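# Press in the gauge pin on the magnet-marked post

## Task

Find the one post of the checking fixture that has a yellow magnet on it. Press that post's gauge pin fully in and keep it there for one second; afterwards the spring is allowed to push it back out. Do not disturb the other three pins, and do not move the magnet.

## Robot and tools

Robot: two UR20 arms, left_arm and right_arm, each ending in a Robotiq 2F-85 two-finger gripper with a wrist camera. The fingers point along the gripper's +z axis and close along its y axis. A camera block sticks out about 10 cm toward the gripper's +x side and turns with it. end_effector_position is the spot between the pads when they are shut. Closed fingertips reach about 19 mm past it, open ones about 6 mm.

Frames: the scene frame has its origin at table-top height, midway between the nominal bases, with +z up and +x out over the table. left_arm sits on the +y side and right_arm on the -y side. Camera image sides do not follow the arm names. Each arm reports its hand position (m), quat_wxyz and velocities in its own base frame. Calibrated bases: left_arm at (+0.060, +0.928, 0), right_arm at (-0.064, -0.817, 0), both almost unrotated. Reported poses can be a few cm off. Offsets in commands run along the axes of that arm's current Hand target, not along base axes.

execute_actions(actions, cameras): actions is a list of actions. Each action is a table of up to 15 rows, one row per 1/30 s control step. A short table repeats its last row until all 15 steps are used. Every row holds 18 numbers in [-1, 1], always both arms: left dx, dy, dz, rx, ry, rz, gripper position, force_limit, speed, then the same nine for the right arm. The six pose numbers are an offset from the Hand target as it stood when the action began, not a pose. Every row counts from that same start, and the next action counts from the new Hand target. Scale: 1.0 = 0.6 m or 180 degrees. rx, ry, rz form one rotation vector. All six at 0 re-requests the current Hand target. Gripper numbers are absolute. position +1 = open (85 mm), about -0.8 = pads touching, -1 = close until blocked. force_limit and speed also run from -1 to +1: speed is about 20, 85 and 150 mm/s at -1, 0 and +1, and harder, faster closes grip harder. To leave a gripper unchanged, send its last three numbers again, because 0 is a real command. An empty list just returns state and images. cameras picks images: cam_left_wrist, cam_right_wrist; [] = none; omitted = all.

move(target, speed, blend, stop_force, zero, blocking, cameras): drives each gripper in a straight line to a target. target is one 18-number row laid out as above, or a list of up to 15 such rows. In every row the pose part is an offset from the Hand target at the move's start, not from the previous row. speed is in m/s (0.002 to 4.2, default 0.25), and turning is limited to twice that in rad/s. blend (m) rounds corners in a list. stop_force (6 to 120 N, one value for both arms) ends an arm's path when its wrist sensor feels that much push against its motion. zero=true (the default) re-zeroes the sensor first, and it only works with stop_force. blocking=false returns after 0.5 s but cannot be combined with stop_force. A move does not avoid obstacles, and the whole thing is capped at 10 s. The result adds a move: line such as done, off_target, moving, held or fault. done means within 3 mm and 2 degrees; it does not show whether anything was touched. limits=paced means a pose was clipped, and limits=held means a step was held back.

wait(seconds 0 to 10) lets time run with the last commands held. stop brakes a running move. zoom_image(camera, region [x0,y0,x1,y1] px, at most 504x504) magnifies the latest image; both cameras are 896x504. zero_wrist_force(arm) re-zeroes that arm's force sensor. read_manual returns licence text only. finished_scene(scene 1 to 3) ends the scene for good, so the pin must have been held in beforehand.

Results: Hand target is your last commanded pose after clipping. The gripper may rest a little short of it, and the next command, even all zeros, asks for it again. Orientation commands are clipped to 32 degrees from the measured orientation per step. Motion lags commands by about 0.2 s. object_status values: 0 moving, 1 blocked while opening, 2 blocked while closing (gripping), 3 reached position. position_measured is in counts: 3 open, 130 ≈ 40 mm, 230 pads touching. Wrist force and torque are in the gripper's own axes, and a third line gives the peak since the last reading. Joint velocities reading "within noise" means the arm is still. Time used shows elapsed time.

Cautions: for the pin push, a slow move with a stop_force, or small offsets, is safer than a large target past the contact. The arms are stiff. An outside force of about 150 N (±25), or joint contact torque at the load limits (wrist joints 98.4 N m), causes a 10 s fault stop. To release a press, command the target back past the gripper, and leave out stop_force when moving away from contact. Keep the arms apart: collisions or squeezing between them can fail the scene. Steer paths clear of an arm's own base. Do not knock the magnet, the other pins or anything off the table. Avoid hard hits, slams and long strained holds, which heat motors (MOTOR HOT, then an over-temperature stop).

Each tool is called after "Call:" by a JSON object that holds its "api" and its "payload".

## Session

Call:
{"api": "execute_actions", "payload": {"actions": []}}

Scene clock: 0.00 s.
left_arm: end_effector_position=(+0.3071, -0.4220, +0.1602) position_measured=3 object_status=3 end_effector_quat_wxyz=(+0.066, +0.956, -0.074, +0.275) | right_arm: end_effector_position=(+0.4900, -0.3027, +0.2369) position_measured=3 object_status=3 end_effector_quat_wxyz=(+0.548, -0.467, -0.511, -0.471)
Joint positions: left_arm=[-1.763 -1.739 2.857 -2.766 -1.003 1.555] | right_arm=[2.511 -2.074 -2.06 -2.212 2.389 -0.015]
Joint velocities: within noise
Joint torques (N m): no reading
Motor temperatures (°C): left_arm=[24 35 26 38 34 33] | right_arm=[28 35 35 36 33 38]
Wrist force (N): no reading
Wrist torque (N m): no reading
Wrist force, peak (N): no reading
Hand target: left_arm +0.3071, -0.4220, +0.1602; +0.066, +0.956, -0.074, +0.275 | right_arm +0.4900, -0.3027, +0.2369; +0.548, -0.467, -0.511, -0.471
Tool commands: left_gripper/position=+1.0 left_gripper/force_limit=+1.0 left_gripper/speed=+1.0 right_gripper/position=+1.0 right_gripper/force_limit=+1.0 right_gripper/speed=+1.0
camera_calibration:
cam_left_wrist: T_world_to_cam=[[-0.285835, -0.958093, 0.0188626, -0.30276], [-0.929607, 0.27245, -0.248197, 0.463413], [0.232657, -0.0884782, -0.968526, 0.172428], [0, 0, 0, 1]] pos_world=[0.304136, -0.401073, 0.28773]
cam_right_wrist: T_world_to_cam=[[0.978979, 0.0562001, -0.196068, -0.399553], [-0.174505, -0.266853, -0.947807, 0.238768], [-0.105588, 0.962097, -0.251436, 0.530477], [0, 0, 0, 1]] pos_world=[0.488832, -0.424199, 0.281347]

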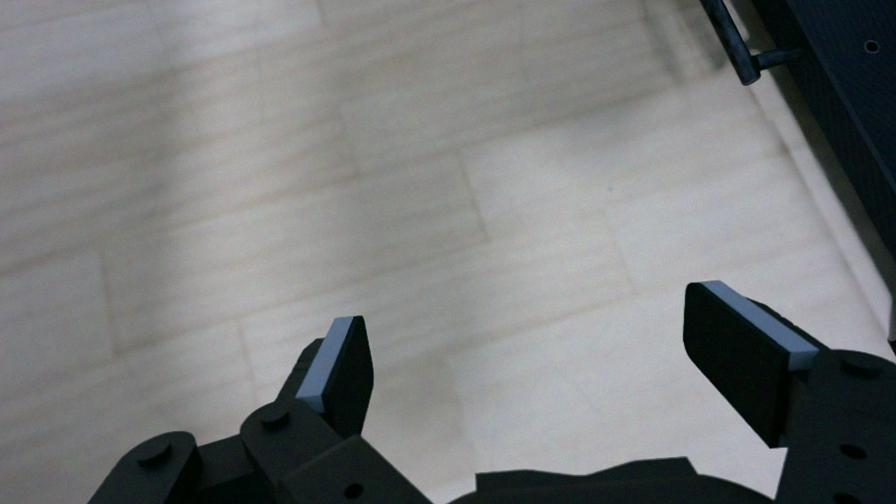

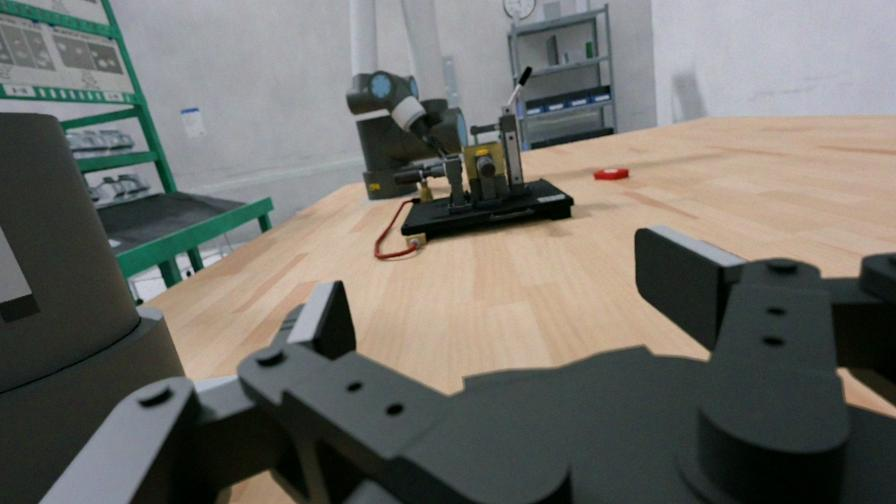

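Call:
{"api": "zoom_image", "payload": {"camera": "cam_right_wrist", "region": [360, 50, 600, 270]}}

Scaled by 2.100 from the camera's 896x504 image, which has a finer 1280x720 frame.

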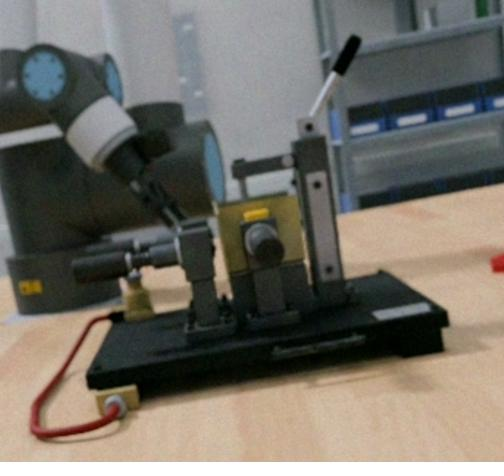

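Call:
{"api": "move", "payload": {"target": [0,0,0,0,0,0,1,1,1,0.273,0.2173,0.914,-0.013,-0.513,-0.003,-1,-1,0], "cameras": [], "speed": 0.9}}

Call:
{"api": "move", "payload": {"target": [0,0,0,0,0,0,1,1,1,0.553,-0.003,0.033,0,0,0,-1,-1,0], "cameras": ["cam_right_wrist"], "speed": 0.6}}

Scene clock: 3.67 s.
left_arm: end_effector_position=(+0.3071, -0.4220, +0.1602) position_measured=3 object_status=3 end_effector_quat_wxyz=(+0.066, +0.956, -0.074, +0.275) | right_arm: end_effector_position=(+0.5591, +0.2507, +0.4199) position_measured=232 object_status=3 end_effector_quat_wxyz=(+0.000, +0.670, +0.742, +0.001)
Joint positions: left_arm=[-1.763 -1.739 2.857 -2.766 -1.003 1.555] | right_arm=[3.897 -1.287 -2.291 -1.133 1.571 2.225]
Joint velocities: within noise
Joint torques (N m): left_arm=[5.21 -15.63 -56.06 -9.42 3.42 -1.14] | right_arm=[25.27 7.72 113.59 5.76 -2.99 4.4]
Motor temperatures (°C): left_arm=[24 35 26 38 34 33] | right_arm=[28 35 35 36 33 38]
Wrist force (N): left_arm=[0.0 0.0 -0.1] | right_arm=[-1.3 4.2 2.4]
Wrist torque (N m): left_arm=[0.00 0.01 0.00] | right_arm=[1.66 0.30 -0.47]
Wrist force, peak (N): left_arm=[-0.1 -0.5 -0.3] | right_arm=[6.1 4.4 0.9]
Hand target: left_arm +0.3071, -0.4220, +0.1602; +0.066, +0.956, -0.074, +0.275 | right_arm +0.5591, +0.2507, +0.4199; +0.000, +0.670, +0.742, +0.001
Off the commanded pose: left_arm 0.000 m, 0 deg | right_arm 0.000 m, 0 deg.
move: done; limits=paced
No camera images: "cameras" was empty.

Scene clock: 4.97 s.
left_arm: end_effector_position=(+0.3071, -0.4220, +0.1602) position_measured=3 object_status=3 end_effector_quat_wxyz=(+0.066, +0.956, -0.074, +0.275) | right_arm: end_effector_position=(+0.5237, +0.5804, +0.4006) position_measured=232 object_status=3 end_effector_quat_wxyz=(+0.000, +0.670, +0.742, +0.001)
Joint positions: left_arm=[-1.763 -1.739 2.857 -2.766 -1.003 1.555] | right_arm=[4.238 -1.527 -2.132 -1.052 1.571 2.566]
Joint velocities: within noise
Joint torques (N m): left_arm=[2.36 -13.3 -56.96 -8.71 3.82 -0.58] | right_arm=[17.49 48.06 105.19 14.75 -4.07 5.16]
Motor temperatures (°C): left_arm=[24 35 26 38 34 33] | right_arm=[28 35 35 36 33 38]
Wrist force (N): left_arm=[0.1 0.1 -0.2] | right_arm=[0.2 1.8 1.9]
Wrist torque (N m): left_arm=[0.02 -0.02 0.00] | right_arm=[1.17 -0.04 -0.43]
Wrist force, peak (N): left_arm=[0.2 -0.3 -0.4] | right_arm=[-5.5 3.8 1.8]
Hand target: left_arm +0.3071, -0.4220, +0.1602; +0.066, +0.956, -0.074, +0.275 | right_arm +0.5238, +0.5807, +0.4006; +0.000, +0.670, +0.742, +0.001
Off the commanded pose: left_arm 0.000 m, 0 deg | right_arm 0.000 m, 0 deg.
move: done
camera_calibration:
cam_right_wrist: T_world_to_cam=[[0.995441, -0.0632322, 0.0714022, -0.496619], [-0.0809834, -0.955826, 0.282557, 0.493544], [0.0503814, -0.287051, -0.956589, 0.651426], [0, 0, 0, 1]] pos_world=[0.501504, 0.627332, 0.519152]
Images, in order (width x height): cam_right_wrist 896x504.

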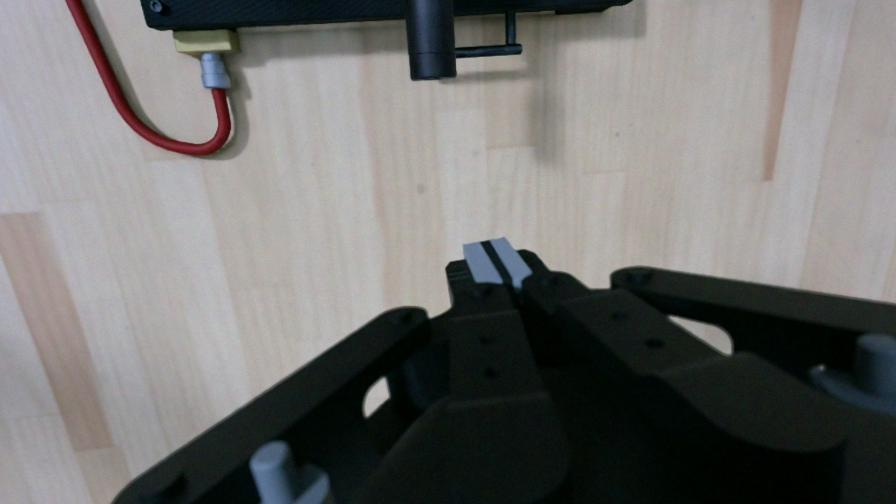

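Call:
{"api": "move", "payload": {"target": [0,0,0,0,0,0,1,1,1,0.0633,0.003,0.371,0,0,0.0333,-1,-1,0], "cameras": ["cam_right_wrist"], "speed": 0.4}}

Call:
{"api": "move", "payload": {"target": [0,0,0,0,0,0,1,1,1,0.09,0,0,0,0,0,-1,-1,0], "cameras": ["cam_right_wrist"], "speed": 0.04, "stop_force": 7}}

Scene clock: 6.90 s.
left_arm: end_effector_position=(+0.3071, -0.4220, +0.1602) position_measured=3 object_status=3 end_effector_quat_wxyz=(+0.066, +0.956, -0.074, +0.275) | right_arm: end_effector_position=(+0.5219, +0.6189, +0.1782) position_measured=232 object_status=3 end_effector_quat_wxyz=(+0.000, +0.708, +0.706, +0.001)
Joint positions: left_arm=[-1.763 -1.739 2.857 -2.766 -1.003 1.555] | right_arm=[4.263 -1.766 -2.268 -0.677 1.571 2.695]
Joint velocities: within noise
Joint torques (N m): left_arm=[3.8 -9.74 -58.17 -7.73 3.5 -0.98] | right_arm=[19.79 79.63 59.27 16.35 -3.43 5.15]
Motor temperatures (°C): left_arm=[24 35 26 38 34 33] | right_arm=[28 35 35 36 33 38]
Wrist force (N): left_arm=[-0.1 0.0 0.0] | right_arm=[-0.6 2.1 2.1]
Wrist torque (N m): left_arm=[0.01 0.02 0.00] | right_arm=[1.41 0.06 -0.40]
Wrist force, peak (N): left_arm=[0.4 0.1 -0.4] | right_arm=[0.6 2.1 5.7]
Hand target: left_arm +0.3071, -0.4220, +0.1602; +0.066, +0.956, -0.074, +0.275 | right_arm +0.5219, +0.6190, +0.1781; +0.000, +0.708, +0.706, +0.001
Off the commanded pose: left_arm 0.000 m, 0 deg | right_arm 0.000 m, 0 deg.
move: done
camera_calibration:
cam_right_wrist: T_world_to_cam=[[0.983417, -0.166806, 0.0711793, -0.406031], [-0.180258, -0.942179, 0.2825, 0.636424], [0.019941, -0.290646, -0.956623, 0.467939], [0, 0, 0, 1]] pos_world=[0.504687, 0.667901, 0.296752]
Images, in order (width x height): cam_right_wrist 896x504.

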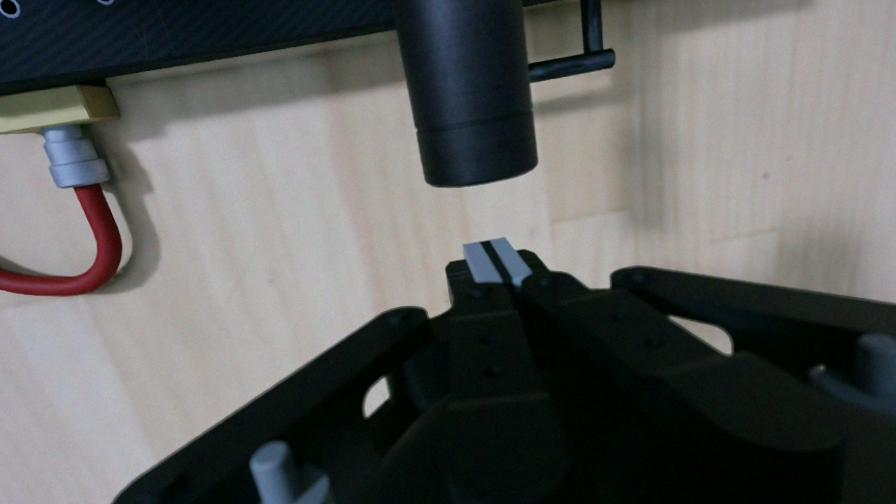

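Scene clock: 8.67 s.
left_arm: end_effector_position=(+0.3071, -0.4220, +0.1602) position_measured=3 object_status=3 end_effector_quat_wxyz=(+0.066, +0.956, -0.074, +0.275) | right_arm: end_effector_position=(+0.5220, +0.6400, +0.1781) position_measured=232 object_status=3 end_effector_quat_wxyz=(+0.000, +0.708, +0.706, +0.001)
Joint positions: left_arm=[-1.763 -1.739 2.857 -2.766 -1.003 1.555] | right_arm=[4.274 -1.782 -2.246 -0.682 1.57 2.707]
Joint velocities: within noise
Joint torques (N m): left_arm=[11.19 -10.5 -62.28 -7.68 3.65 -0.37] | right_arm=[-18.66 125.29 68.02 16.18 -1.33 -7.84]
Motor temperatures (°C): left_arm=[24 35 26 38 34 33] | right_arm=[28 35 35 36 33 38]
Wrist force (N): left_arm=[-0.2 0.0 -0.3] | right_arm=[-6.2 1.4 2.7]
Wrist torque (N m): left_arm=[0.01 0.05 0.00] | right_arm=[1.50 0.08 -0.42]
Wrist force, peak (N): left_arm=[0.1 0.0 -0.4] | right_arm=[-9.2 0.6 1.1]
Hand target: left_arm +0.3071, -0.4220, +0.1602; +0.066, +0.956, -0.074, +0.275 | right_arm +0.5220, +0.6400, +0.1781; +0.000, +0.708, +0.706, +0.001 (not the last commanded pose)
Off the commanded pose: left_arm 0.000 m, 0 deg | right_arm 0.033 m, 0 deg.
move: contact (right_arm)
camera_calibration:
cam_right_wrist: T_world_to_cam=[[0.983418, -0.166794, 0.0711925, -0.402516], [-0.180253, -0.942153, 0.282591, 0.656285], [0.0199397, -0.290737, -0.956595, 0.474031], [0, 0, 0, 1]] pos_world=[0.504687, 0.689001, 0.296652]
Images, in order (width x height): cam_right_wrist 896x504.

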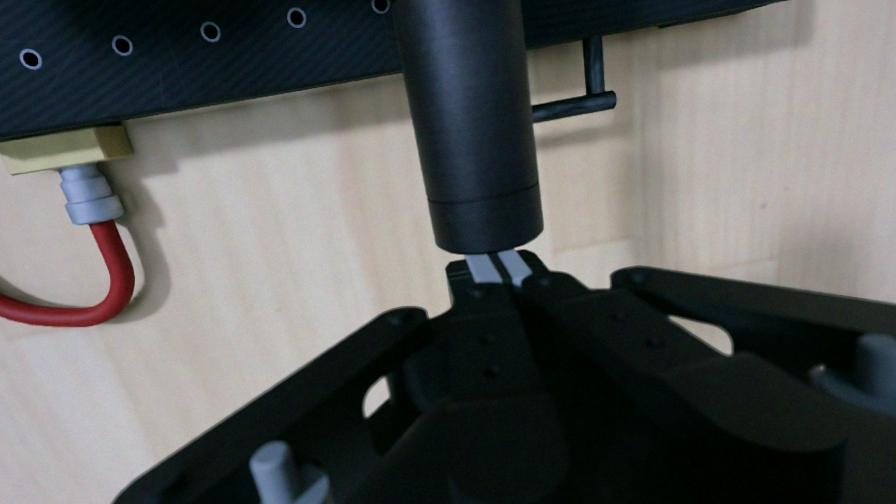

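Call:
{"api": "move", "payload": {"target": [0,0,0,0,0,0,1,1,1,0.0255,-0.0015,0,0,0,0,-1,-1,0], "cameras": [], "speed": 0.05, "stop_force": 30}}

Call:
{"api": "move", "payload": {"target": [0,0,0,0,0,0,1,1,1,0.04,-0.0025,0,0,0,0,-1,-1,0], "cameras": [], "speed": 0.008, "stop_force": 18}}

Call:
{"api": "wait", "payload": {"seconds": 1.1, "cameras": ["cam_right_wrist"]}}

Scene clock: 10.57 s.
left_arm: end_effector_position=(+0.3071, -0.4220, +0.1602) position_measured=3 object_status=3 end_effector_quat_wxyz=(+0.066, +0.956, -0.074, +0.275) | right_arm: end_effector_position=(+0.5211, +0.6553, +0.1781) position_measured=232 object_status=3 end_effector_quat_wxyz=(+0.000, +0.708, +0.706, +0.001)
Joint positions: left_arm=[-1.763 -1.739 2.857 -2.766 -1.003 1.555] | right_arm=[4.283 -1.793 -2.231 -0.687 1.57 2.716]
Joint velocities: within noise
Joint torques (N m): left_arm=[11.91 -6.05 -64.42 -6.96 4.34 -1.1] | right_arm=[25.11 88.66 90.81 9.69 -0.35 6.08]
Motor temperatures (°C): left_arm=[24 35 26 38 33 33] | right_arm=[28 35 35 36 33 38]
Wrist force (N): left_arm=[-0.1 0.0 0.1] | right_arm=[-12.7 5.4 1.5]
Wrist torque (N m): left_arm=[0.01 0.01 0.00] | right_arm=[1.51 0.07 -0.42]
Wrist force, peak (N): left_arm=[-0.4 0.2 0.1] | right_arm=[-13.2 5.8 0.3]
Hand target: left_arm +0.3071, -0.4220, +0.1602; +0.066, +0.956, -0.074, +0.275 | right_arm +0.5211, +0.6553, +0.1781; +0.000, +0.708, +0.706, +0.001
Off the commanded pose: left_arm 0.000 m, 0 deg | right_arm 0.000 m, 0 deg.
move: done
No camera images: "cameras" was empty.

Scene clock: 12.17 s.
left_arm: end_effector_position=(+0.3071, -0.4220, +0.1602) position_measured=3 object_status=3 end_effector_quat_wxyz=(+0.066, +0.956, -0.074, +0.275) | right_arm: end_effector_position=(+0.5209, +0.6587, +0.1781) position_measured=232 object_status=3 end_effector_quat_wxyz=(+0.000, +0.708, +0.706, +0.001)
Joint positions: left_arm=[-1.763 -1.739 2.857 -2.766 -1.003 1.555] | right_arm=[4.285 -1.795 -2.228 -0.688 1.57 2.717]
Joint velocities: within noise
Joint torques (N m): left_arm=[6.63 -7.94 -62.98 -6.84 3.98 -0.8] | right_arm=[-2.82 133.86 83.78 21.92 9.55 -7.02]
Motor temperatures (°C): left_arm=[24 35 26 38 33 33] | right_arm=[28 35 35 36 33 38]
Wrist force (N): left_arm=[-0.2 -0.1 0.0] | right_arm=[-25.4 6.2 7.7]
Wrist torque (N m): left_arm=[-0.01 0.05 0.00] | right_arm=[1.54 0.01 -0.49]
Wrist force, peak (N): left_arm=[0.5 0.1 -0.4] | right_arm=[-46.1 4.7 -8.1]
Hand target: left_arm +0.3071, -0.4220, +0.1602; +0.066, +0.956, -0.074, +0.275 | right_arm +0.5209, +0.6587, +0.1781; +0.000, +0.708, +0.706, +0.001 (not the last commanded pose)
Off the commanded pose: left_arm 0.000 m, 0 deg | right_arm 0.021 m, 0 deg.
move: contact (right_arm)
No camera images: "cameras" was empty.

Scene clock: 13.27 s.
left_arm: end_effector_position=(+0.3071, -0.4220, +0.1602) position_measured=3 object_status=3 end_effector_quat_wxyz=(+0.066, +0.956, -0.074, +0.275) | right_arm: end_effector_position=(+0.5209, +0.6587, +0.1781) position_measured=232 object_status=3 end_effector_quat_wxyz=(+0.000, +0.708, +0.706, +0.001)
Joint positions: left_arm=[-1.763 -1.739 2.857 -2.766 -1.003 1.555] | right_arm=[4.285 -1.795 -2.228 -0.688 1.57 2.717]
Joint velocities: within noise
Joint torques (N m): left_arm=[7.26 -5.12 -62.75 -7.8 3.91 -0.96] | right_arm=[-3.61 136.09 87.02 17.38 7.11 -7.42]
Motor temperatures (°C): left_arm=[24 35 26 38 33 33] | right_arm=[28 35 35 36 33 38]
Wrist force (N): left_arm=[0.0 0.0 0.0] | right_arm=[-24.8 4.7 7.7]
Wrist torque (N m): left_arm=[0.00 0.01 0.00] | right_arm=[1.49 0.01 -0.49]
Wrist force, peak (N): left_arm=[0.2 -0.1 -0.5] | right_arm=[-24.9 6.0 8.7]
Hand target: left_arm +0.3071, -0.4220, +0.1602; +0.066, +0.956, -0.074, +0.275 | right_arm +0.5209, +0.6587, +0.1781; +0.000, +0.708, +0.706, +0.001 (not the last commanded pose)
Tool commands: left_gripper/position=+1.0 left_gripper/force_limit=+1.0 left_gripper/speed=+1.0 right_gripper/position=-1.0 right_gripper/force_limit=-1.0 right_gripper/speed=+0.0
Off the commanded pose: left_arm 0.000 m, 0 deg | right_arm 0.021 m, 0 deg.
wait: 1.10 s; at rest by 0.17 s
camera_calibration:
cam_right_wrist: T_world_to_cam=[[0.983418, -0.166794, 0.0711925, -0.39843], [-0.180253, -0.942153, 0.282591, 0.673628], [0.0199397, -0.290737, -0.956595, 0.479459], [0, 0, 0, 1]] pos_world=[0.503687, 0.707601, 0.296652]
Images, in order (width x height): cam_right_wrist 896x504.

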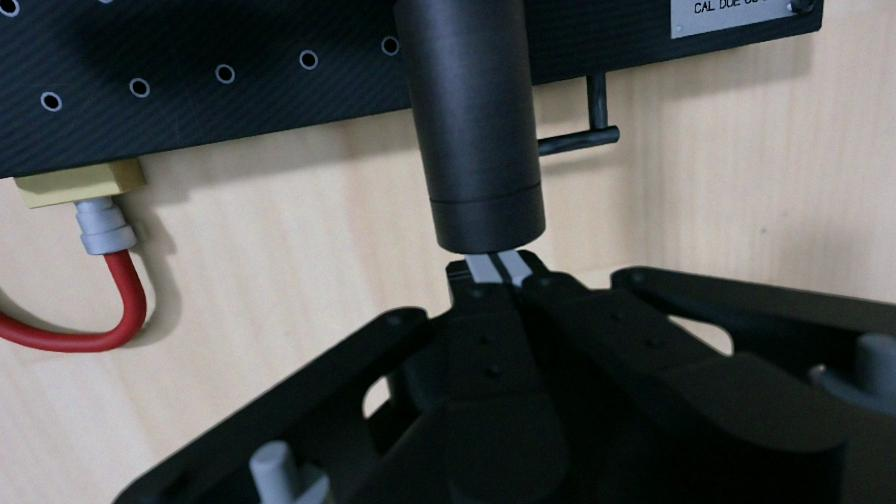

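Call:
{"api": "move", "payload": {"target": [0,0,0,0,0,0,1,1,1,0.0004,0,0,0,0,0,-1,-1,0], "cameras": [], "speed": 0.01}}

Call:
{"api": "wait", "payload": {"seconds": 0.7, "cameras": []}}

Call:
{"api": "move", "payload": {"target": [0,0,0,0,0,0,1,1,1,-0.05,0,0,0,0,0,-1,-1,0], "cameras": [], "speed": 0.12}}

Call:
{"api": "finished_scene", "payload": {"scene": 3}}

Scene clock: 14.27 s.
left_arm: end_effector_position=(+0.3071, -0.4220, +0.1602) position_measured=3 object_status=3 end_effector_quat_wxyz=(+0.066, +0.956, -0.074, +0.275) | right_arm: end_effector_position=(+0.5209, +0.6588, +0.1781) position_measured=232 object_status=3 end_effector_quat_wxyz=(+0.000, +0.708, +0.706, +0.001)
Joint positions: left_arm=[-1.763 -1.739 2.857 -2.766 -1.003 1.555] | right_arm=[4.285 -1.795 -2.227 -0.688 1.57 2.717]
Joint velocities: within noise
Joint torques (N m): left_arm=[8.57 -3.83 -66.81 -7.56 4.42 -0.21] | right_arm=[34.79 96.31 119.16 16.87 5.52 3.08]
Motor temperatures (°C): left_arm=[24 35 26 38 33 33] | right_arm=[28 35 35 36 33 38]
Wrist force (N): left_arm=[-0.1 0.0 -0.4] | right_arm=[-37.2 0.1 5.3]
Wrist torque (N m): left_arm=[0.00 0.01 0.00] | right_arm=[1.55 -0.04 -0.61]
Wrist force, peak (N): left_arm=[0.4 -0.1 0.0] | right_arm=[-37.2 0.1 5.3]
Hand target: left_arm +0.3071, -0.4220, +0.1602; +0.066, +0.956, -0.074, +0.275 | right_arm +0.5209, +0.6589, +0.1781; +0.000, +0.708, +0.706, +0.001
Off the commanded pose: left_arm 0.000 m, 0 deg | right_arm 0.000 m, 0 deg.
move: done
No camera images: "cameras" was empty.

Scene clock: 14.97 s.
left_arm: end_effector_position=(+0.3071, -0.4220, +0.1602) position_measured=3 object_status=3 end_effector_quat_wxyz=(+0.066, +0.956, -0.074, +0.275) | right_arm: end_effector_position=(+0.5209, +0.6589, +0.1781) position_measured=232 object_status=3 end_effector_quat_wxyz=(+0.000, +0.708, +0.706, +0.001)
Joint positions: left_arm=[-1.763 -1.739 2.857 -2.766 -1.003 1.555] | right_arm=[4.285 -1.795 -2.227 -0.688 1.57 2.718]
Joint velocities: within noise
Joint torques (N m): left_arm=[17.32 -3.78 -63.38 -7.8 4.1 -1.23] | right_arm=[40.85 85.5 120.2 23.78 4.33 6.19]
Motor temperatures (°C): left_arm=[24 35 26 38 33 33] | right_arm=[28 35 35 36 33 38]
Wrist force (N): left_arm=[0.0 0.0 -0.3] | right_arm=[-50.1 -0.4 -3.6]
Wrist torque (N m): left_arm=[0.01 0.00 0.00] | right_arm=[1.57 -0.01 -0.67]
Wrist force, peak (N): left_arm=[0.3 0.3 0.0] | right_arm=[-50.1 -0.4 -3.6]
Hand target: left_arm +0.3071, -0.4220, +0.1602; +0.066, +0.956, -0.074, +0.275 | right_arm +0.5209, +0.6589, +0.1781; +0.000, +0.708, +0.706, +0.001
Tool commands: left_gripper/position=+1.0 left_gripper/force_limit=+1.0 left_gripper/speed=+1.0 right_gripper/position=-1.0 right_gripper/force_limit=-1.0 right_gripper/speed=+0.0
Off the commanded pose: left_arm 0.000 m, 0 deg | right_arm 0.000 m, 0 deg.
wait: 0.70 s; at rest by 0.17 s
No camera images: "cameras" was empty.

Scene clock: 15.80 s.
left_arm: end_effector_position=(+0.3071, -0.4220, +0.1602) position_measured=3 object_status=3 end_effector_quat_wxyz=(+0.066, +0.956, -0.074, +0.275) | right_arm: end_effector_position=(+0.5208, +0.6291, +0.1780) position_measured=232 object_status=3 end_effector_quat_wxyz=(+0.000, +0.708, +0.706, +0.001)
Joint positions: left_arm=[-1.763 -1.739 2.857 -2.766 -1.003 1.555] | right_arm=[4.27 -1.773 -2.259 -0.679 1.57 2.702]
Joint velocities: within noise
Joint torques (N m): left_arm=[12.53 -7.75 -68.91 -7.15 4.04 -1.03] | right_arm=[-17.11 130.88 55.77 16.16 4.02 -7.18]
Motor temperatures (°C): left_arm=[24 35 26 38 33 33] | right_arm=[28 35 35 36 33 38]
Wrist force (N): left_arm=[-0.1 0.1 -0.2] | right_arm=[-1.3 1.8 1.9]
Wrist torque (N m): left_arm=[0.03 0.02 0.00] | right_arm=[1.38 0.18 -0.39]
Wrist force, peak (N): left_arm=[0.0 0.3 -0.4] | right_arm=[-50.1 -0.1 -3.5]
Hand target: left_arm +0.3071, -0.4220, +0.1602; +0.066, +0.956, -0.074, +0.275 | right_arm +0.5208, +0.6289, +0.1780; +0.000, +0.708, +0.706, +0.001
Off the commanded pose: left_arm 0.000 m, 0 deg | right_arm 0.000 m, 0 deg.
move: done
No camera images: "cameras" was empty.

The scene is finished: the task was done.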